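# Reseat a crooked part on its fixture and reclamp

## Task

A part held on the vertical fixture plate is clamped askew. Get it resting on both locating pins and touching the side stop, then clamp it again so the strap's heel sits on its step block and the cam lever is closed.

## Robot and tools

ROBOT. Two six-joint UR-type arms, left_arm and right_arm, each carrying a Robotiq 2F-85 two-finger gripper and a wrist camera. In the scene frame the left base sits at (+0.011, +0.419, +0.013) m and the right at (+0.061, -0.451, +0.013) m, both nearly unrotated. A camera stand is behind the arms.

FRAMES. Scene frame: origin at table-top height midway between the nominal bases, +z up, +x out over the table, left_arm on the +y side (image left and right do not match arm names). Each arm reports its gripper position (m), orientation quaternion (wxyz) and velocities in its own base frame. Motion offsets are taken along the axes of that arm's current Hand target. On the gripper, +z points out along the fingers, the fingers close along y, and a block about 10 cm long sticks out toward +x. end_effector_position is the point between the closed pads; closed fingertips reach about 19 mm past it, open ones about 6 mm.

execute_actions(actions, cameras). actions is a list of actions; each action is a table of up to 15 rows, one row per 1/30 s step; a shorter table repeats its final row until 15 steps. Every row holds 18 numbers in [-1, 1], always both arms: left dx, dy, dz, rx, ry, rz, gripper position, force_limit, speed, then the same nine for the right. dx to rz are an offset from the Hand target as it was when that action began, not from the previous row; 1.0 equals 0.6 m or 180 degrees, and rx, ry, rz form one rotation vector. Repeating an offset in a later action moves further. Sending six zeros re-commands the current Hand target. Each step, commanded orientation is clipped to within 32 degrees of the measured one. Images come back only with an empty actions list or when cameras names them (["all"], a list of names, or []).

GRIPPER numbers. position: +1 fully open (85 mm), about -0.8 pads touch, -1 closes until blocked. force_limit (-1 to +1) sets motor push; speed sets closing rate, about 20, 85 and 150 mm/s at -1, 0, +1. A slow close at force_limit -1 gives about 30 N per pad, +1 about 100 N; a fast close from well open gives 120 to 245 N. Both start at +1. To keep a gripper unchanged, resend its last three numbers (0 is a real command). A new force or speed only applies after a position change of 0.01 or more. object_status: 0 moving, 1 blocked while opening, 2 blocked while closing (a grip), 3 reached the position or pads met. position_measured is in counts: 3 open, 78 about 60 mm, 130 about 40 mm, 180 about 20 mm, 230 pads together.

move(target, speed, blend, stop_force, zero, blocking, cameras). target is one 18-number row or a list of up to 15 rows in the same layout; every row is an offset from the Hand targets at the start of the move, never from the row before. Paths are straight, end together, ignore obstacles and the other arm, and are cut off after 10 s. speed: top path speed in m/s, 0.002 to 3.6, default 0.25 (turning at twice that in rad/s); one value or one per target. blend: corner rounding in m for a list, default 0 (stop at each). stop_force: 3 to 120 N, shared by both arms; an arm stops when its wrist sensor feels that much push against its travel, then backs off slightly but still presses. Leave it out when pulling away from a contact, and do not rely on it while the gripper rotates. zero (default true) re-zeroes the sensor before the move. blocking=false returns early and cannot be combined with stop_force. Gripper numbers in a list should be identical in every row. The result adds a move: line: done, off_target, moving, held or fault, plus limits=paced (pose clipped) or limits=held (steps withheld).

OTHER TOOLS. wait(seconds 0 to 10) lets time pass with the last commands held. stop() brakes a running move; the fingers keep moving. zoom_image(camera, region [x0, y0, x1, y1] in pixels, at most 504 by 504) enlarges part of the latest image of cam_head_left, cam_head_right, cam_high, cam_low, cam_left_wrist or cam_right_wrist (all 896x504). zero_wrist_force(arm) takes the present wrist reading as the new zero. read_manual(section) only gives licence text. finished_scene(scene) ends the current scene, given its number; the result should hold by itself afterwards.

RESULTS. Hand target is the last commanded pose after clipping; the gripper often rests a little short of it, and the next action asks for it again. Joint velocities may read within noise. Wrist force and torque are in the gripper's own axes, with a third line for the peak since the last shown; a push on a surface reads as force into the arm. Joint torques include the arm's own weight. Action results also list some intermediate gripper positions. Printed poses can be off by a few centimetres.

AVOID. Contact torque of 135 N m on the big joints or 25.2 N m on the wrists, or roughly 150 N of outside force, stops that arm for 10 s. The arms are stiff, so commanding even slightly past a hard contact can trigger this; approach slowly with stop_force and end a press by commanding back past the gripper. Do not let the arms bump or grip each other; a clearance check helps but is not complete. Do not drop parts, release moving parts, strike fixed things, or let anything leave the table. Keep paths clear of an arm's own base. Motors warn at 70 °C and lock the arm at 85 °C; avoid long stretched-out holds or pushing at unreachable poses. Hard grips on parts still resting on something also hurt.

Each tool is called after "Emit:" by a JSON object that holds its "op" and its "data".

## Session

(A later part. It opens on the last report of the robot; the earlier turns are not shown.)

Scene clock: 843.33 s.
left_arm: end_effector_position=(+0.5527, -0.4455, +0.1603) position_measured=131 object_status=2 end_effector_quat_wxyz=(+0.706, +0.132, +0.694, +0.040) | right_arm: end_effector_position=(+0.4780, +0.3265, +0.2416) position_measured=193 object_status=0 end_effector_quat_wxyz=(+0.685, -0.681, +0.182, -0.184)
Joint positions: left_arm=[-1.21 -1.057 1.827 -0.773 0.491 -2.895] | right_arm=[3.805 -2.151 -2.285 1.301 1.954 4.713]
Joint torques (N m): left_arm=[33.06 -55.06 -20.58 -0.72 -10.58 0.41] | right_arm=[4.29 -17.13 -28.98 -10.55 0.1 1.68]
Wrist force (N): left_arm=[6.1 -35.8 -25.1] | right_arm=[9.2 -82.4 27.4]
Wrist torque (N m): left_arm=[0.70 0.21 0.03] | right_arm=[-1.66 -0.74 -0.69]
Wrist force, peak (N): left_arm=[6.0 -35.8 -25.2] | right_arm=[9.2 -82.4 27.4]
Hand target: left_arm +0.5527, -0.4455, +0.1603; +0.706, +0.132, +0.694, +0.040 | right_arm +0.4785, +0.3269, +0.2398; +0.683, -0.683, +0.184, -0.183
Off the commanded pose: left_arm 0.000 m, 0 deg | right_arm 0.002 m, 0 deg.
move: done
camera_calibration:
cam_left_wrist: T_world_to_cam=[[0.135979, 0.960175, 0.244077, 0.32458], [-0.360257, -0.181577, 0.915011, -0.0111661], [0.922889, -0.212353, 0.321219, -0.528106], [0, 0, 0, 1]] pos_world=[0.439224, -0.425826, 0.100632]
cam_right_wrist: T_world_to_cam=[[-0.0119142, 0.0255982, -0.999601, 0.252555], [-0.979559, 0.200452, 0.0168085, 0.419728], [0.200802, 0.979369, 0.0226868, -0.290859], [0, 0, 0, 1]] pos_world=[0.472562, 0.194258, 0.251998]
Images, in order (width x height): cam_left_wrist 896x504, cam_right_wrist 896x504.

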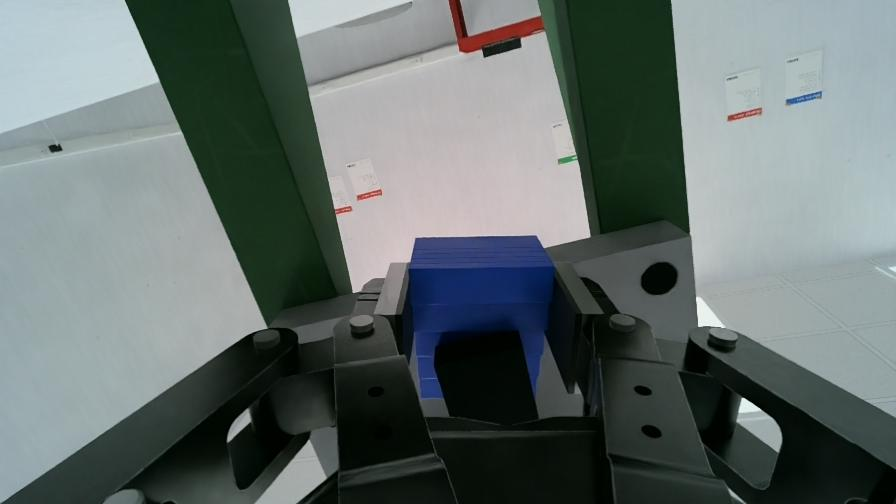

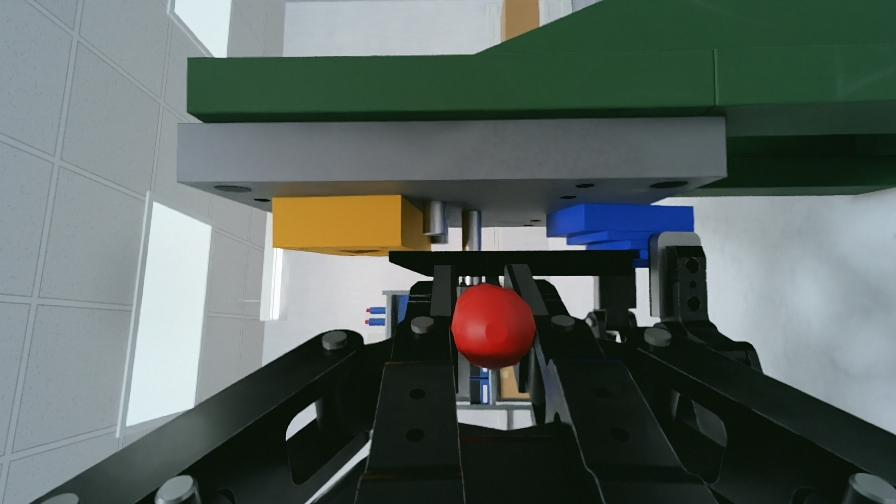

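Emit:
{"op": "move", "data": {"target": [0, -0.0013, -0.0008, 0, 0, 0, -1, -1, -1, -0.0003, -0.003, -0.001, 0, 0, 0, -1, 0, -1], "speed": 0.02, "cameras": []}}

Scene clock: 880.70 s.
left_arm: end_effector_position=(+0.5522, -0.4460, +0.1601) position_measured=131 object_status=2 end_effector_quat_wxyz=(+0.706, +0.132, +0.694, +0.040) | right_arm: end_effector_position=(+0.4779, +0.3264, +0.2420) position_measured=193 object_status=2 end_effector_quat_wxyz=(+0.683, -0.683, +0.183, -0.183)
Joint positions: left_arm=[-1.211 -1.057 1.827 -0.773 0.49 -2.895] | right_arm=[3.805 -2.146 -2.287 1.292 1.954 4.713]
Joint torques (N m): left_arm=[-3.31 -32.14 -22.34 -1.29 -6.96 1.55] | right_arm=[-14.94 6.99 -25.64 -11.01 3.58 1.13]
Wrist force (N): left_arm=[5.6 -23.1 12.9] | right_arm=[7.1 -63.9 34.0]
Wrist torque (N m): left_arm=[0.40 0.20 0.08] | right_arm=[-1.26 -0.73 -0.59]
Wrist force, peak (N): left_arm=[5.7 -38.0 -24.6] | right_arm=[9.7 -85.3 33.7]
Hand target: left_arm +0.5521, -0.4462, +0.1601; +0.706, +0.132, +0.694, +0.040 | right_arm +0.4781, +0.3265, +0.2416; +0.683, -0.683, +0.184, -0.183
Off the commanded pose: left_arm 0.000 m, 0 deg | right_arm 0.000 m, 0 deg.
move: done
No camera images: "cameras" was empty.

Emit:
{"op": "move", "data": {"target": [0, -0.0010, 0.0003, 0, 0, 0, -1, -1, -1, 0, -0.0025, 0.0008, 0, 0, 0, -1, 0, -1], "speed": 0.02, "cameras": ["cam_right_wrist"]}}

Scene clock: 889.47 s.
left_arm: end_effector_position=(+0.5522, -0.4467, +0.1599) position_measured=131 object_status=2 end_effector_quat_wxyz=(+0.706, +0.132, +0.694, +0.040) | right_arm: end_effector_position=(+0.4783, +0.3268, +0.2429) position_measured=193 object_status=2 end_effector_quat_wxyz=(+0.682, -0.683, +0.184, -0.183)
Joint positions: left_arm=[-1.212 -1.055 1.825 -0.773 0.489 -2.895] | right_arm=[3.805 -2.142 -2.287 1.285 1.954 4.713]
Joint torques (N m): left_arm=[-6.32 -22.88 -31 0.48 0.77 1.44] | right_arm=[17.77 27.17 13.85 -7.21 -1.79 -1.17]
Wrist force (N): left_arm=[-4.0 6.9 -21.2] | right_arm=[4.5 -23.8 -18.3]
Wrist torque (N m): left_arm=[0.38 0.14 0.08] | right_arm=[-0.67 -0.28 -0.32]
Wrist force, peak (N): left_arm=[5.1 -19.8 18.5] | right_arm=[7.1 -63.7 34.1]
Hand target: left_arm +0.5522, -0.4468, +0.1599; +0.706, +0.132, +0.694, +0.040 | right_arm +0.4783, +0.3269, +0.2431; +0.683, -0.683, +0.184, -0.183
Off the commanded pose: left_arm 0.000 m, 0 deg | right_arm 0.000 m, 0 deg.
move: done
camera_calibration:
cam_right_wrist: T_world_to_cam=[[-0.0179815, 0.0208268, -0.999621, 0.258368], [-0.979422, 0.200643, 0.0217984, 0.418669], [0.201021, 0.979443, 0.0167903, -0.289915], [0, 0, 0, 1]] pos_world=[0.472978, 0.194571, 0.254011]
Images, in order (width x height): cam_right_wrist 896x504.

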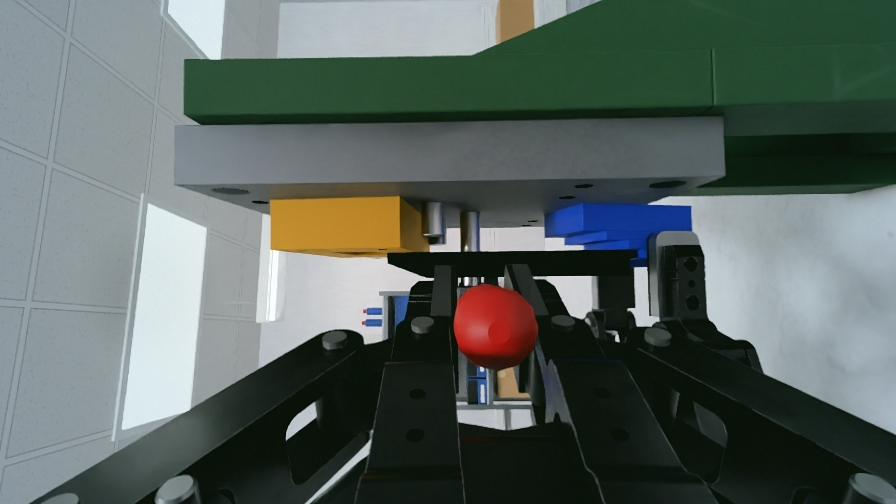

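Emit:
{"op": "move", "data": {"target": [[0, 0, -0.0005, 0, 0, 0, -1, -1, -1, -0.0267, -0.0010, -0.007, 0, 0.0556, 0, -1, 0, -1], [0, 0, -0.0005, 0, 0, 0, -1, -1, -1, -0.0543, -0.0010, -0.0088, 0, 0.0833, 0, -1, 0, -1]], "speed": 0.05, "cameras": ["cam_left_wrist", "cam_right_wrist"]}}

Scene clock: 938.77 s.
left_arm: end_effector_position=(+0.5519, -0.4467, +0.1599) position_measured=131 object_status=2 end_effector_quat_wxyz=(+0.706, +0.132, +0.694, +0.040) | right_arm: end_effector_position=(+0.4475, +0.3386, +0.2437) position_measured=193 object_status=2 end_effector_quat_wxyz=(+0.653, -0.654, +0.271, -0.270)
Joint positions: left_arm=[-1.212 -1.056 1.826 -0.773 0.489 -2.895] | right_arm=[4.122 -2.092 -2.45 1.399 1.376 4.713]
Joint torques (N m): left_arm=[-17.98 -45.74 -5.59 -1.12 -0.61 0.33] | right_arm=[29.11 41.37 14.57 4.31 5.35 1.35]
Wrist force (N): left_arm=[-0.2 1.9 18.0] | right_arm=[33.6 14.4 -33.9]
Wrist torque (N m): left_arm=[0.34 -0.03 0.10] | right_arm=[-0.06 -0.83 -0.12]
Wrist force, peak (N): left_arm=[-4.9 9.8 -24.8] | right_arm=[44.8 13.0 -45.1]
Hand target: left_arm +0.5519, -0.4467, +0.1599; +0.706, +0.132, +0.694, +0.040 | right_arm +0.4475, +0.3386, +0.2437; +0.653, -0.654, +0.271, -0.270
Off the commanded pose: left_arm 0.000 m, 0 deg | right_arm 0.000 m, 0 deg.
move: done
camera_calibration:
cam_left_wrist: T_world_to_cam=[[0.135979, 0.960175, 0.244077, 0.325939], [-0.360257, -0.181577, 0.915011, -0.0113062], [0.922889, -0.212353, 0.321219, -0.527494], [0, 0, 0, 1]] pos_world=[0.438424, -0.427026, 0.100232]
cam_right_wrist: T_world_to_cam=[[-0.0114437, 0.0245104, -0.999634, 0.254285], [-0.894248, 0.447069, 0.0211991, 0.26463], [0.447425, 0.894163, 0.0168022, -0.376672], [0, 0, 0, 1]] pos_world=[0.408087, 0.212266, 0.254911]
Images, in order (width x height): cam_left_wrist 896x504, cam_right_wrist 896x504.

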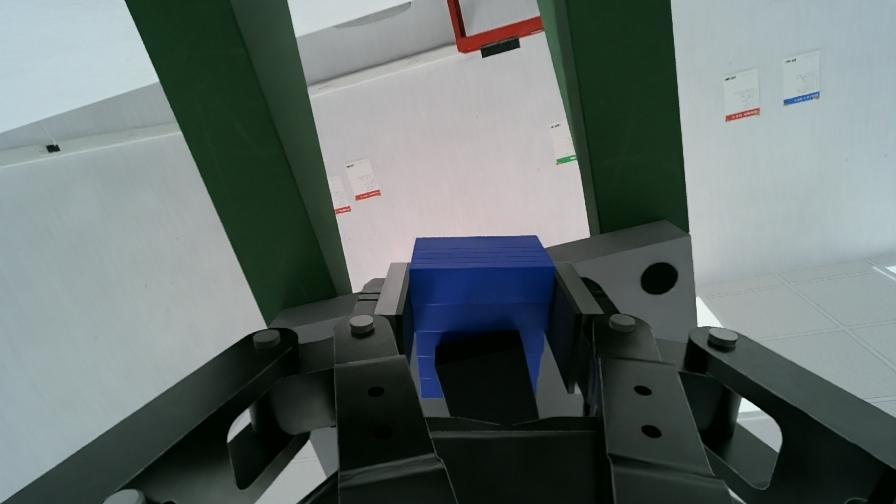

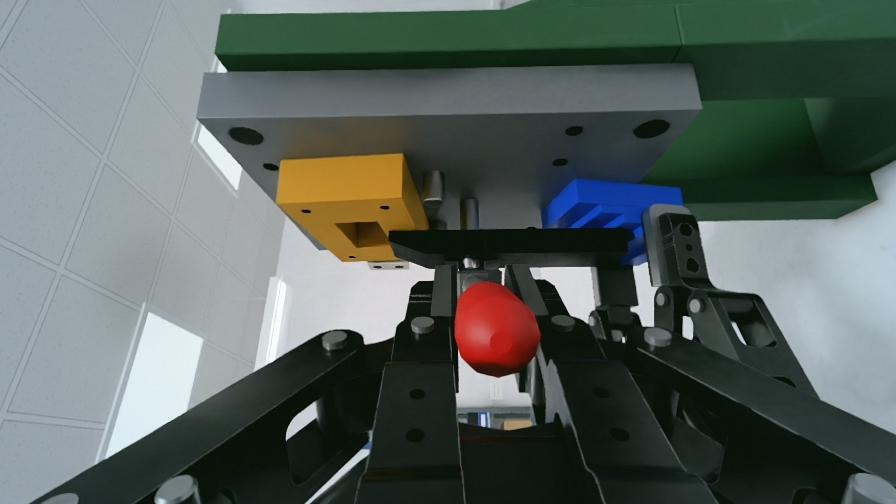

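Emit:
{"op": "move", "data": {"target": [[0, 0, 0.0003, 0, 0, 0, -1, -1, -1, -0.0273, 0.0005, -0.0055, 0, 0, 0, -1, 0, -1], [0, 0, 0.0003, 0, 0, 0, -1, -1, -1, -0.0549, 0.0005, -0.0052, 0, 0, 0, -1, 0, -1]], "speed": 0.05, "cameras": ["cam_left_wrist", "cam_right_wrist"]}}

Scene clock: 960.13 s.
left_arm: end_effector_position=(+0.5521, -0.4468, +0.1599) position_measured=131 object_status=2 end_effector_quat_wxyz=(+0.706, +0.132, +0.694, +0.040) | right_arm: end_effector_position=(+0.4220, +0.3597, +0.2435) position_measured=193 object_status=2 end_effector_quat_wxyz=(+0.653, -0.654, +0.271, -0.270)
Joint positions: left_arm=[-1.212 -1.055 1.825 -0.773 0.489 -2.895] | right_arm=[4.241 -2.087 -2.478 1.421 1.256 4.714]
Joint torques (N m): left_arm=[5.34 -23.59 -28.64 0.75 3.63 0.17] | right_arm=[13.5 34.84 9.36 1.87 -1.37 1.61]
Wrist force (N): left_arm=[-0.9 7.4 -1.7] | right_arm=[5.3 3.5 -36.3]
Wrist torque (N m): left_arm=[0.32 0.00 0.10] | right_arm=[-0.22 -0.05 -0.17]
Wrist force, peak (N): left_arm=[-0.3 2.0 18.3] | right_arm=[30.7 14.0 -41.8]
Hand target: left_arm +0.5521, -0.4468, +0.1599; +0.706, +0.132, +0.694, +0.040 | right_arm +0.4220, +0.3597, +0.2435; +0.653, -0.654, +0.271, -0.270
Off the commanded pose: left_arm 0.000 m, 0 deg | right_arm 0.000 m, 0 deg.
move: done
camera_calibration:
cam_left_wrist: T_world_to_cam=[[0.135979, 0.960175, 0.244077, 0.325912], [-0.360257, -0.181577, 0.915011, -0.0112341], [0.922889, -0.212353, 0.321219, -0.527678], [0, 0, 0, 1]] pos_world=[0.438624, -0.427026, 0.100232]
cam_right_wrist: T_world_to_cam=[[-0.0114428, 0.0245099, -0.999634, 0.253177], [-0.894248, 0.447069, 0.0211981, 0.232489], [0.447425, 0.894163, 0.0168022, -0.384169], [0, 0, 0, 1]] pos_world=[0.382687, 0.233366, 0.254611]
Images, in order (width x height): cam_left_wrist 896x504, cam_right_wrist 896x504.

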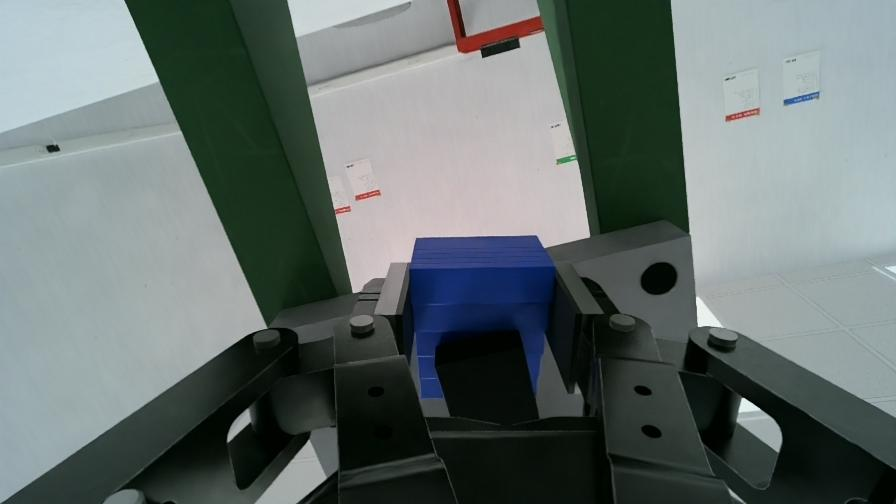

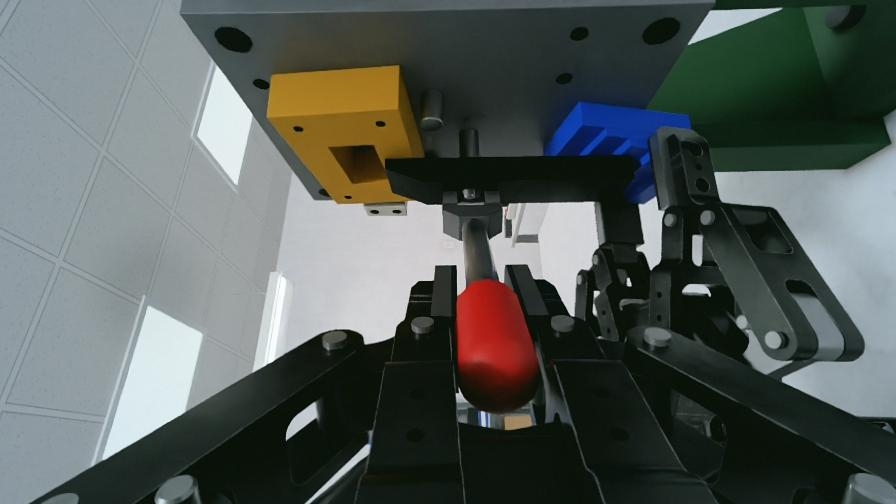

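Emit:
{"op": "move", "data": {"target": [[0, 0, 0, 0, 0, 0, -1, -1, -1, -0.0277, 0, 0.0043, 0, 0, 0, -1, 0, -1], [0, 0, 0, 0, 0, 0, -1, -1, -1, -0.0540, 0, 0.0144, 0, 0, 0, -1, 0, -1]], "speed": 0.05, "cameras": ["cam_left_wrist", "cam_right_wrist", "cam_head_left", "cam_high"]}}

Scene clock: 972.90 s.
left_arm: end_effector_position=(+0.5521, -0.4468, +0.1599) position_measured=131 object_status=2 end_effector_quat_wxyz=(+0.706, +0.132, +0.694, +0.040) | right_arm: end_effector_position=(+0.4052, +0.3887, +0.2435) position_measured=193 object_status=2 end_effector_quat_wxyz=(+0.653, -0.654, +0.271, -0.270)
Joint positions: left_arm=[-1.212 -1.055 1.825 -0.773 0.489 -2.895] | right_arm=[4.342 -2.091 -2.461 1.409 1.156 4.714]
Joint torques (N m): left_arm=[5.12 -46.71 -27.61 -0.4 -1.41 -0.42] | right_arm=[5.24 22.94 20.22 -1.43 -5.2 1.51]
Wrist force (N): left_arm=[5.0 -3.1 -4.0] | right_arm=[-9.3 3.6 -26.8]
Wrist torque (N m): left_arm=[0.17 -0.01 0.29] | right_arm=[-0.21 0.22 -0.18]
Wrist force, peak (N): left_arm=[-1.0 7.6 -1.9] | right_arm=[2.9 4.2 -39.2]
Hand target: left_arm +0.5521, -0.4468, +0.1599; +0.706, +0.132, +0.694, +0.040 | right_arm +0.4052, +0.3887, +0.2435; +0.653, -0.654, +0.271, -0.270
Off the commanded pose: left_arm 0.000 m, 0 deg | right_arm 0.000 m, 0 deg.
move: done
camera_calibration:
cam_left_wrist: T_world_to_cam=[[0.135944, 0.960158, 0.244164, 0.325911], [-0.360269, -0.181669, 0.914988, -0.0112656], [0.92289, -0.212352, 0.321219, -0.527678], [0, 0, 0, 1]] pos_world=[0.438624, -0.427026, 0.100232]
cam_right_wrist: T_world_to_cam=[[-0.0114428, 0.0245099, -0.999634, 0.252276], [-0.894248, 0.447069, 0.0211981, 0.204546], [0.447425, 0.894163, 0.0168022, -0.402494], [0, 0, 0, 1]] pos_world=[0.365887, 0.262266, 0.254611]
Images, in order (width x height): cam_head_left 896x504, cam_high 896x504, cam_left_wrist 896x504, cam_right_wrist 896x504.

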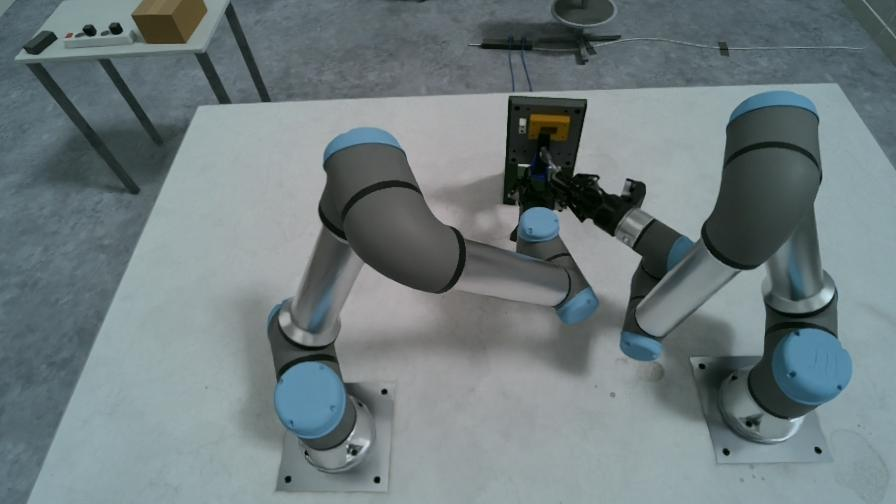

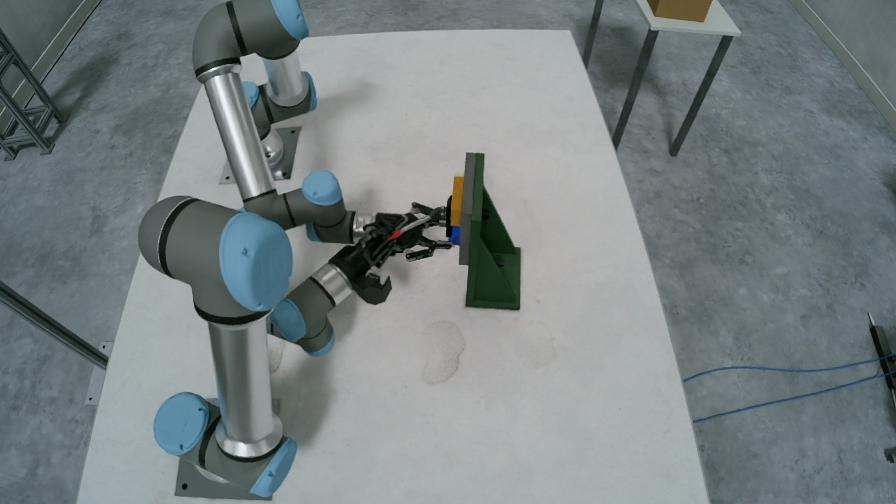

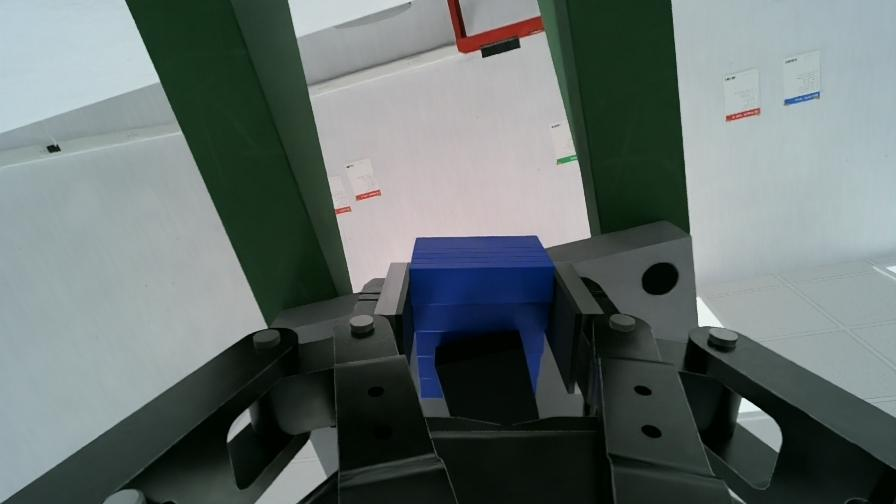

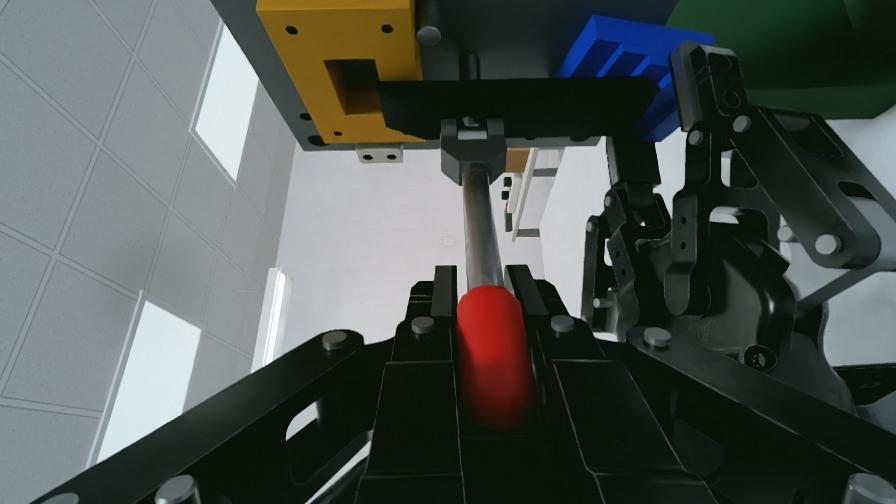

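Emit:
{"op": "zoom_image", "data": {"camera": "cam_right_wrist", "region": [240, 0, 720, 240]}}

Emit:
{"op": "zoom_image", "data": {"camera": "cam_head_left", "region": [490, 85, 670, 235]}}

Scaled by 1.050 from the camera's 896x504 image, which has a finer 1280x720 frame.

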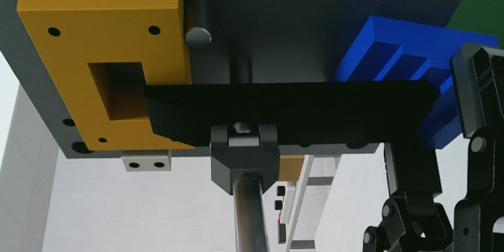

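Scaled by 2.800 from the camera's 896x504 image, which has a finer 1280x720 frame.

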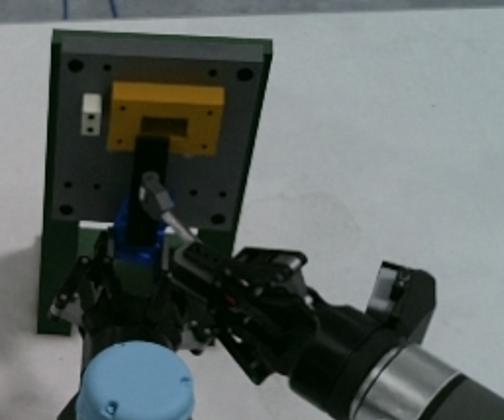

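Emit:
{"op": "move", "data": {"target": [0, 0, 0, 0, 0, 0, -1, -1, -1, 0, 0, -0.0005, 0, 0, 0, 1, 0, -0.5], "speed": 0.05, "cameras": ["cam_right_wrist"]}}

Emit:
{"op": "move", "data": {"target": [0, 0, 0, 0, 0, 0, -1, -1, -1, 0.115, 0, -0.055, 0, 0, 0, 1, 0, 0], "speed": 0.15, "cameras": ["cam_left_wrist", "cam_right_wrist", "cam_head_right"]}}

Scene clock: 1076.90 s.
left_arm: end_effector_position=(+0.5521, -0.4468, +0.1599) position_measured=131 object_status=2 end_effector_quat_wxyz=(+0.706, +0.132, +0.694, +0.040) | right_arm: end_effector_position=(+0.4050, +0.3885, +0.2435) position_measured=3 object_status=0 end_effector_quat_wxyz=(+0.653, -0.654, +0.271, -0.270)
Joint positions: left_arm=[-1.212 -1.055 1.825 -0.773 0.489 -2.895] | right_arm=[4.342 -2.09 -2.462 1.409 1.155 4.714]
Joint torques (N m): left_arm=[5.87 -49.44 -21.47 -1.05 -0.16 -1.12] | right_arm=[10.45 36.01 -1.25 4.59 -2.85 1.51]
Wrist force (N): left_arm=[5.2 -3.3 -4.1] | right_arm=[1.3 -0.4 1.2]
Wrist torque (N m): left_arm=[0.14 0.00 0.29] | right_arm=[-0.21 -0.38 -0.21]
Wrist force, peak (N): left_arm=[5.4 -3.4 -4.3] | right_arm=[-9.4 3.3 -27.3]
Hand target: left_arm +0.5521, -0.4468, +0.1599; +0.706, +0.132, +0.694, +0.040 | right_arm +0.4050, +0.3885, +0.2435; +0.653, -0.654, +0.271, -0.270
Off the commanded pose: left_arm 0.000 m, 0 deg | right_arm 0.000 m, 0 deg.
move: done
camera_calibration:
cam_right_wrist: T_world_to_cam=[[-0.0114419, 0.024511, -0.999634, 0.252275], [-0.894208, 0.44715, 0.0211992, 0.204286], [0.447506, 0.894123, 0.0168017, -0.402289], [0, 0, 0, 1]] pos_world=[0.365587, 0.262166, 0.254611]
Images, in order (width x height): cam_right_wrist 896x504.

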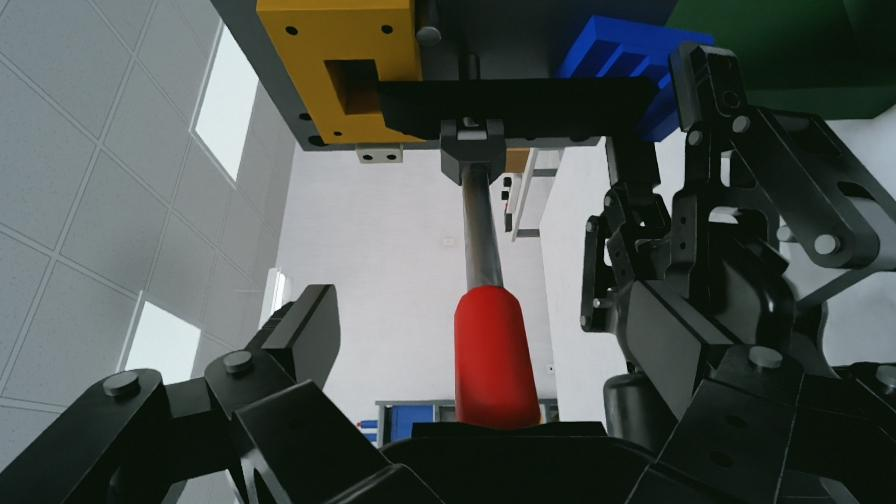

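Scene clock: 1078.10 s.
left_arm: end_effector_position=(+0.5521, -0.4468, +0.1599) position_measured=131 object_status=2 end_effector_quat_wxyz=(+0.706, +0.132, +0.694, +0.040) | right_arm: end_effector_position=(+0.4304, +0.3165, +0.2435) position_measured=3 object_status=3 end_effector_quat_wxyz=(+0.653, -0.654, +0.271, -0.270)
Joint positions: left_arm=[-1.212 -1.055 1.825 -0.773 0.489 -2.895] | right_arm=[4.129 -2.078 -2.525 1.459 1.368 4.713]
Joint torques (N m): left_arm=[4.98 -49.8 -21.96 -1.39 0.16 -1.6] | right_arm=[-7.08 32.09 -1.6 4.78 2.12 -1.83]
Wrist force (N): left_arm=[5.3 -3.2 -4.3] | right_arm=[1.2 -0.5 1.3]
Wrist torque (N m): left_arm=[0.17 -0.01 0.30] | right_arm=[-0.23 -0.34 -0.17]
Wrist force, peak (N): left_arm=[5.3 -3.4 -4.4] | right_arm=[2.2 -0.6 1.0]
Hand target: left_arm +0.5521, -0.4468, +0.1599; +0.706, +0.132, +0.694, +0.040 | right_arm +0.4304, +0.3164, +0.2435; +0.653, -0.654, +0.271, -0.270
Off the commanded pose: left_arm 0.000 m, 0 deg | right_arm 0.000 m, 0 deg.
move: done
camera_calibration:
cam_left_wrist: T_world_to_cam=[[0.135979, 0.960175, 0.244077, 0.325912], [-0.360257, -0.181577, 0.915011, -0.0112341], [0.922889, -0.212353, 0.321219, -0.527678], [0, 0, 0, 1]] pos_world=[0.438624, -0.427026, 0.100232]
cam_right_wrist: T_world_to_cam=[[-0.0114419, 0.024511, -0.999634, 0.254333], [-0.894208, 0.44715, 0.0211992, 0.259238], [0.447506, 0.894123, 0.0168017, -0.349189], [0, 0, 0, 1]] pos_world=[0.390987, 0.190066, 0.254611]
Images, in order (width x height): cam_head_right 896x504, cam_left_wrist 896x504, cam_right_wrist 896x504.

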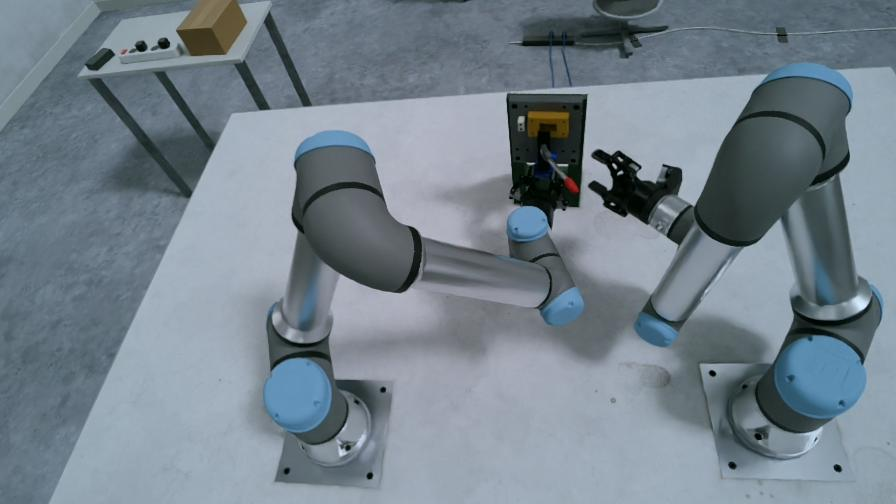

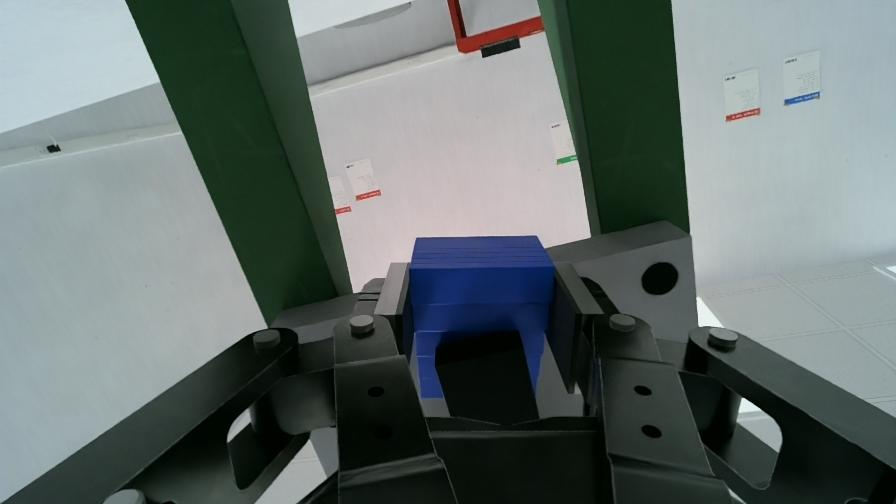

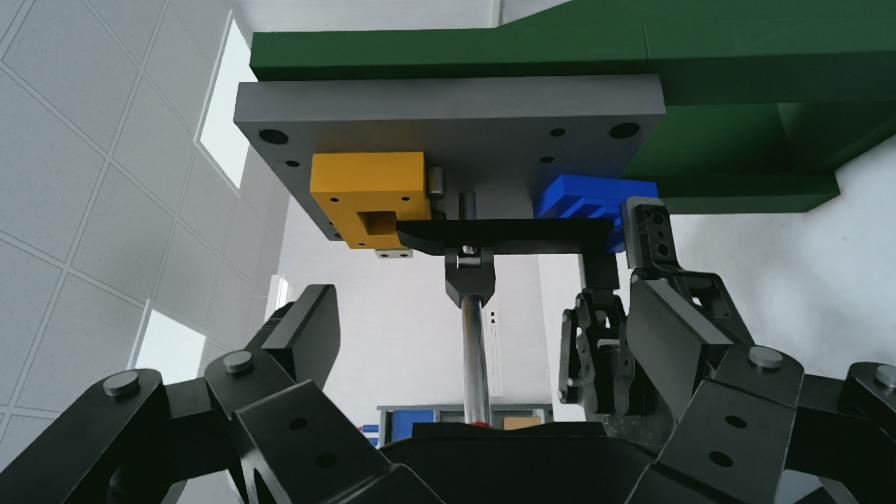

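Emit:
{"op": "zoom_image", "data": {"camera": "cam_right_wrist", "region": [230, 60, 670, 280]}}

Emit:
{"op": "zoom_image", "data": {"camera": "cam_head_right", "region": [490, 80, 620, 220]}}

Scaled by 1.145 from the camera's 896x504 image, which has a finer 1280x720 frame.

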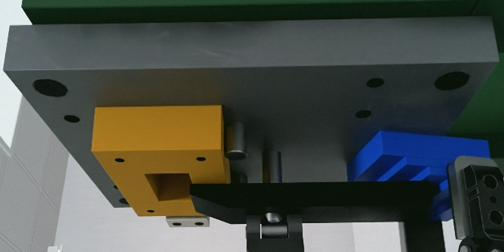

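Scaled by 3.600 from the camera's 896x504 image, which has a finer 1280x720 frame.

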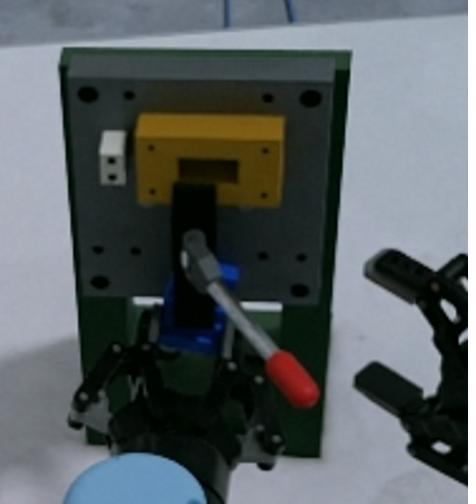

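Emit:
{"op": "move", "data": {"target": [0, 0, 0, 0, 0, 0, -1, -1, -1, 0.0918, -0.0692, 0.0652, 0, 0, 0, -1, -1, 1], "speed": 0.12, "cameras": ["cam_right_wrist", "cam_high", "cam_head_left"]}}

Emit:
{"op": "zoom_image", "data": {"camera": "cam_high", "region": [380, 140, 540, 320]}}

Scene clock: 1131.00 s.
left_arm: end_effector_position=(+0.5521, -0.4468, +0.1599) position_measured=131 object_status=2 end_effector_quat_wxyz=(+0.706, +0.132, +0.694, +0.040) | right_arm: end_effector_position=(+0.4970, +0.3051, +0.2849) position_measured=234 object_status=3 end_effector_quat_wxyz=(+0.653, -0.654, +0.271, -0.270)
Joint positions: left_arm=[-1.212 -1.055 1.825 -0.773 0.489 -2.895] | right_arm=[3.92 -1.984 -2.362 1.203 1.578 4.713]
Joint torques (N m): left_arm=[6.58 -49.26 -17.31 -1.64 1.06 -1.6] | right_arm=[-10.31 36.54 15.16 -0.23 2.49 1.37]
Wrist force (N): left_arm=[5.2 -3.3 -4.3] | right_arm=[1.2 -0.8 1.3]
Wrist torque (N m): left_arm=[0.15 0.00 0.30] | right_arm=[-0.32 -0.35 -0.13]
Wrist force, peak (N): left_arm=[5.5 -3.2 -4.3] | right_arm=[2.1 -1.1 1.7]
Hand target: left_arm +0.5521, -0.4468, +0.1599; +0.706, +0.132, +0.694, +0.040 | right_arm +0.4971, +0.3051, +0.2849; +0.653, -0.654, +0.271, -0.270
Off the commanded pose: left_arm 0.000 m, 0 deg | right_arm 0.000 m, 0 deg.
move: done
camera_calibration:
cam_right_wrist: T_world_to_cam=[[-0.0114419, 0.024511, -0.999634, 0.296756], [-0.894208, 0.44715, 0.0211992, 0.322968], [0.447506, 0.894123, 0.0168017, -0.369585], [0, 0, 0, 1]] pos_world=[0.457587, 0.178766, 0.296011]
Images, in order (width x height): cam_head_left 896x504, cam_high 896x504, cam_right_wrist 896x504.

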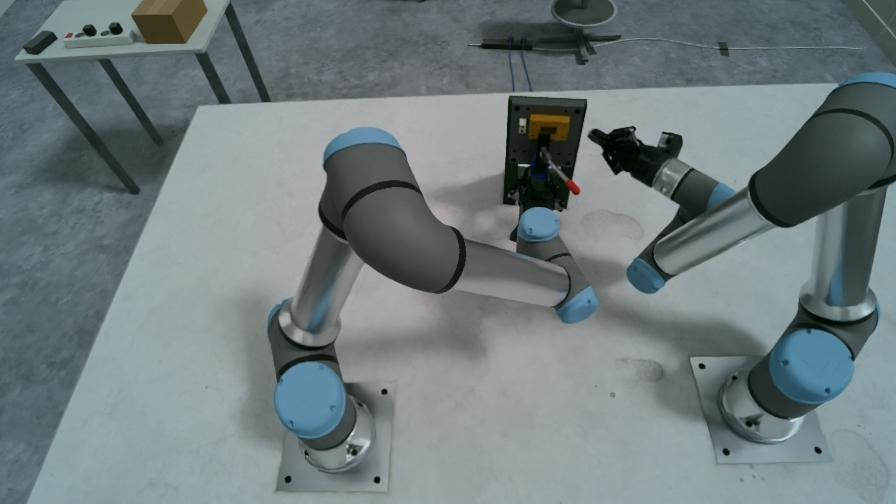

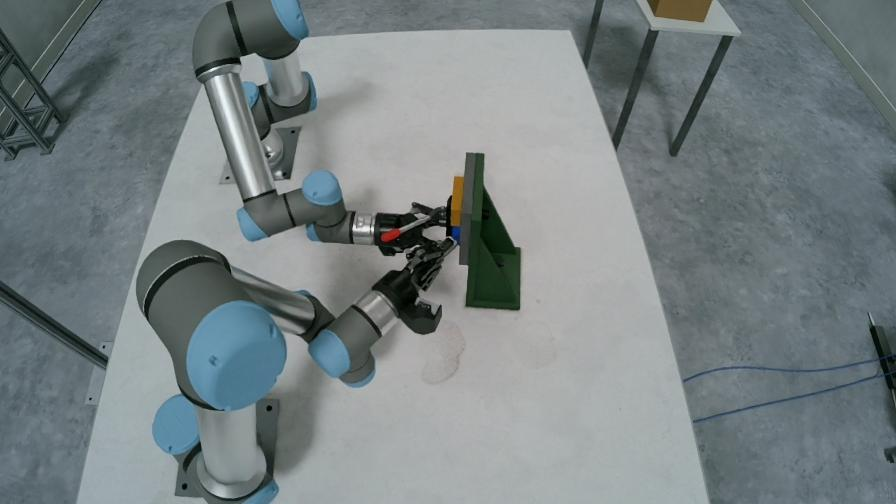

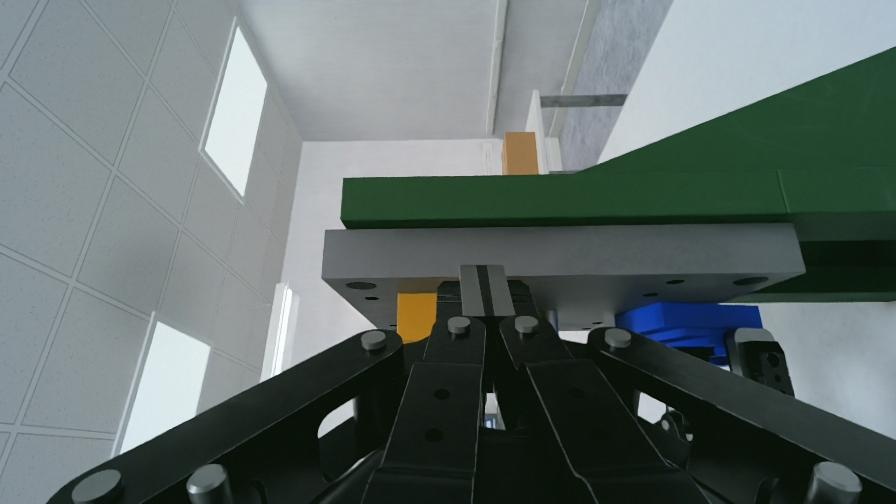

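Scaled by 2.800 from the camera's 896x504 image, which has a finer 1280x720 frame.

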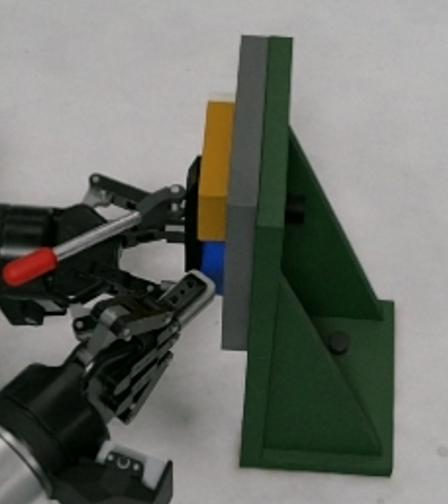

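Emit:
{"op": "zoom_image", "data": {"camera": "cam_high", "region": [430, 190, 480, 260]}}

Emit:
{"op": "zoom_image", "data": {"camera": "cam_right_wrist", "region": [380, 220, 600, 360]}}

Scaled by 7.200 from the camera's 896x504 image, which has a finer 1280x720 frame.

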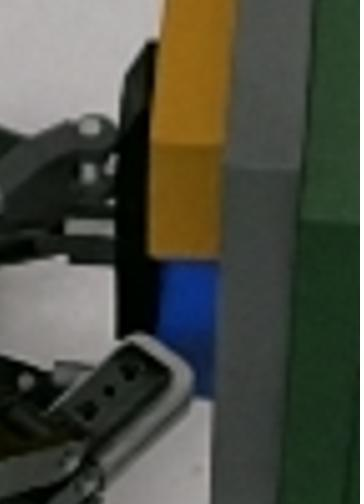

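Scaled by 2.291 from the camera's 896x504 image, which has a finer 1280x720 frame.

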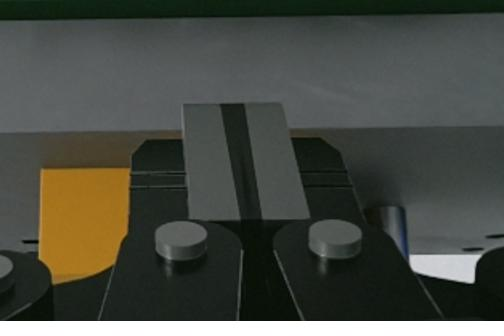

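Emit:
{"op": "move", "data": {"target": [[0, 0, 0, 0, 0, 0, -1, -1, -1, -0.0035, -0.0052, -0.0035, 0, 0.1389, 0, -1, -1, 1], [0, 0, 0, 0, 0, 0, -1, -1, -1, -0.0309, -0.0052, 0.0356, 0, 0.1389, 0, -1, -1, 1]], "speed": 0.15, "cameras": ["cam_right_wrist", "cam_high", "cam_head_left"]}}

Emit:
{"op": "zoom_image", "data": {"camera": "cam_high", "region": [430, 190, 480, 260]}}

Emit:
{"op": "zoom_image", "data": {"camera": "cam_head_left", "region": [490, 85, 620, 185]}}

Scene clock: 1234.27 s.
left_arm: end_effector_position=(+0.5521, -0.4468, +0.1599) position_measured=131 object_status=2 end_effector_quat_wxyz=(+0.706, +0.132, +0.694, +0.040) | right_arm: end_effector_position=(+0.4990, +0.3332, +0.2880) position_measured=234 object_status=3 end_effector_quat_wxyz=(+0.579, -0.580, +0.406, -0.405)
Joint positions: left_arm=[-1.212 -1.055 1.825 -0.773 0.489 -2.895] | right_arm=[4.287 -1.997 -2.312 1.165 0.774 4.714]
Joint torques (N m): left_arm=[5.39 -49.27 -12.93 -1.47 1.11 -1.61] | right_arm=[9.99 23.14 17.51 -0.67 -2.68 1.6]
Wrist force (N): left_arm=[5.0 -3.2 -4.2] | right_arm=[1.1 -0.5 1.2]
Wrist torque (N m): left_arm=[0.17 0.04 0.30] | right_arm=[-0.26 -0.33 -0.20]
Wrist force, peak (N): left_arm=[5.4 -3.4 -4.4] | right_arm=[2.2 -0.7 0.8]
Hand target: left_arm +0.5521, -0.4468, +0.1599; +0.706, +0.132, +0.694, +0.040 | right_arm +0.4991, +0.3333, +0.2880; +0.579, -0.580, +0.406, -0.405
Off the commanded pose: left_arm 0.000 m, 0 deg | right_arm 0.000 m, 0 deg.
move: done
camera_calibration:
cam_right_wrist: T_world_to_cam=[[0.0000633707, 0.0263328, -0.999653, 0.292884], [-0.621441, 0.78319, 0.0205913, 0.0642742], [0.783461, 0.621224, 0.0164139, -0.472292], [0, 0, 0, 1]] pos_world=[0.409946, 0.235348, 0.299211]
Images, in order (width x height): cam_head_left 896x504, cam_high 896x504, cam_right_wrist 896x504.

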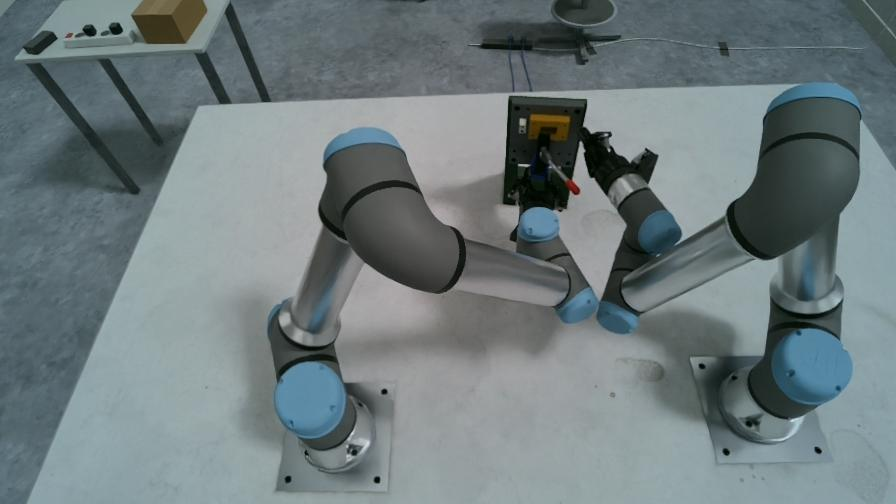

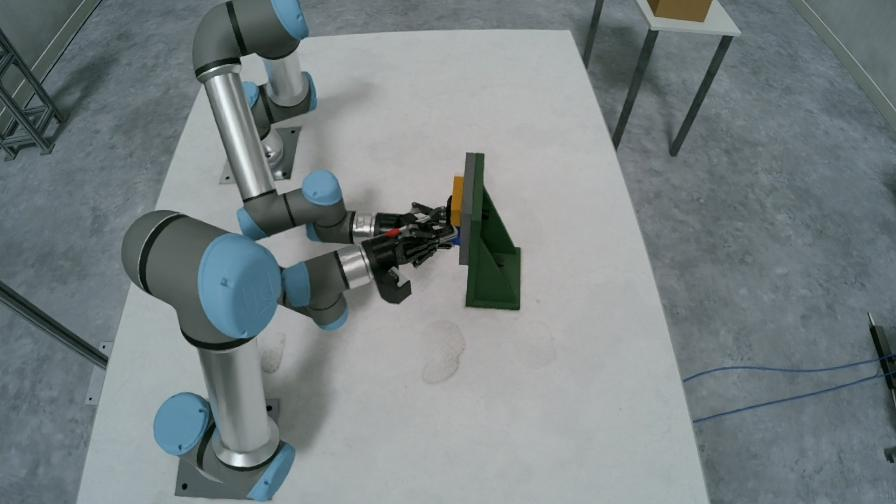

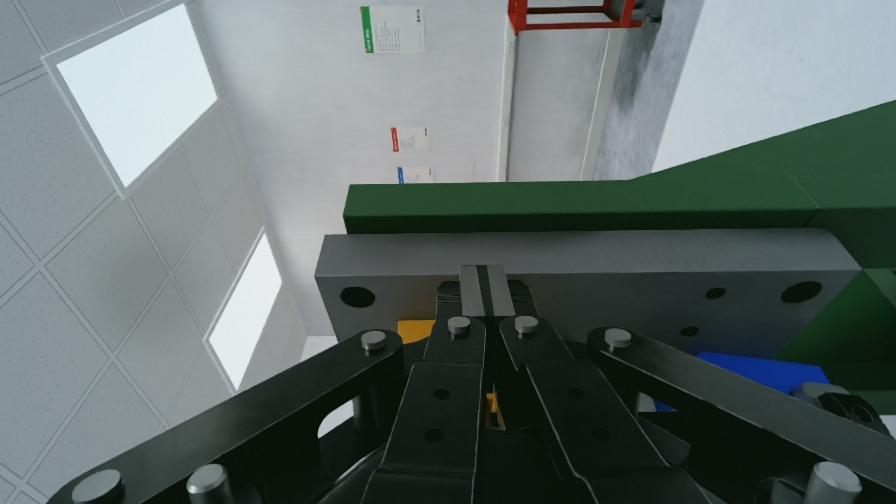

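Scaled by 7.200 from the camera's 896x504 image, which has a finer 1280x720 frame.

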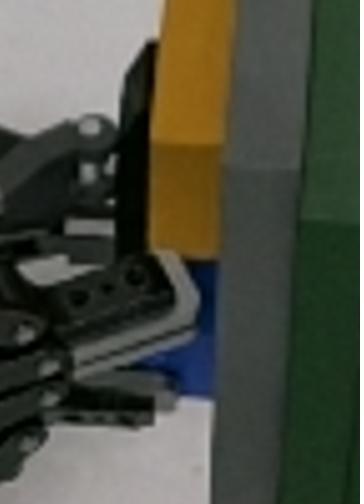

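Scaled by 3.877 from the camera's 896x504 image, which has a finer 1280x720 frame.

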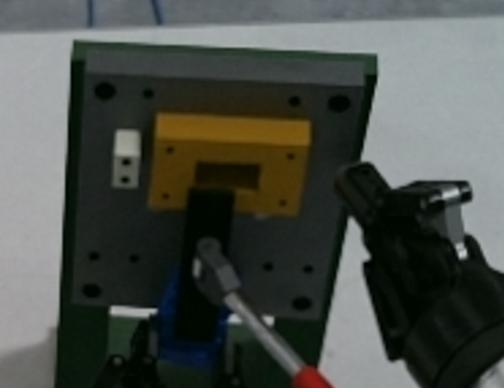

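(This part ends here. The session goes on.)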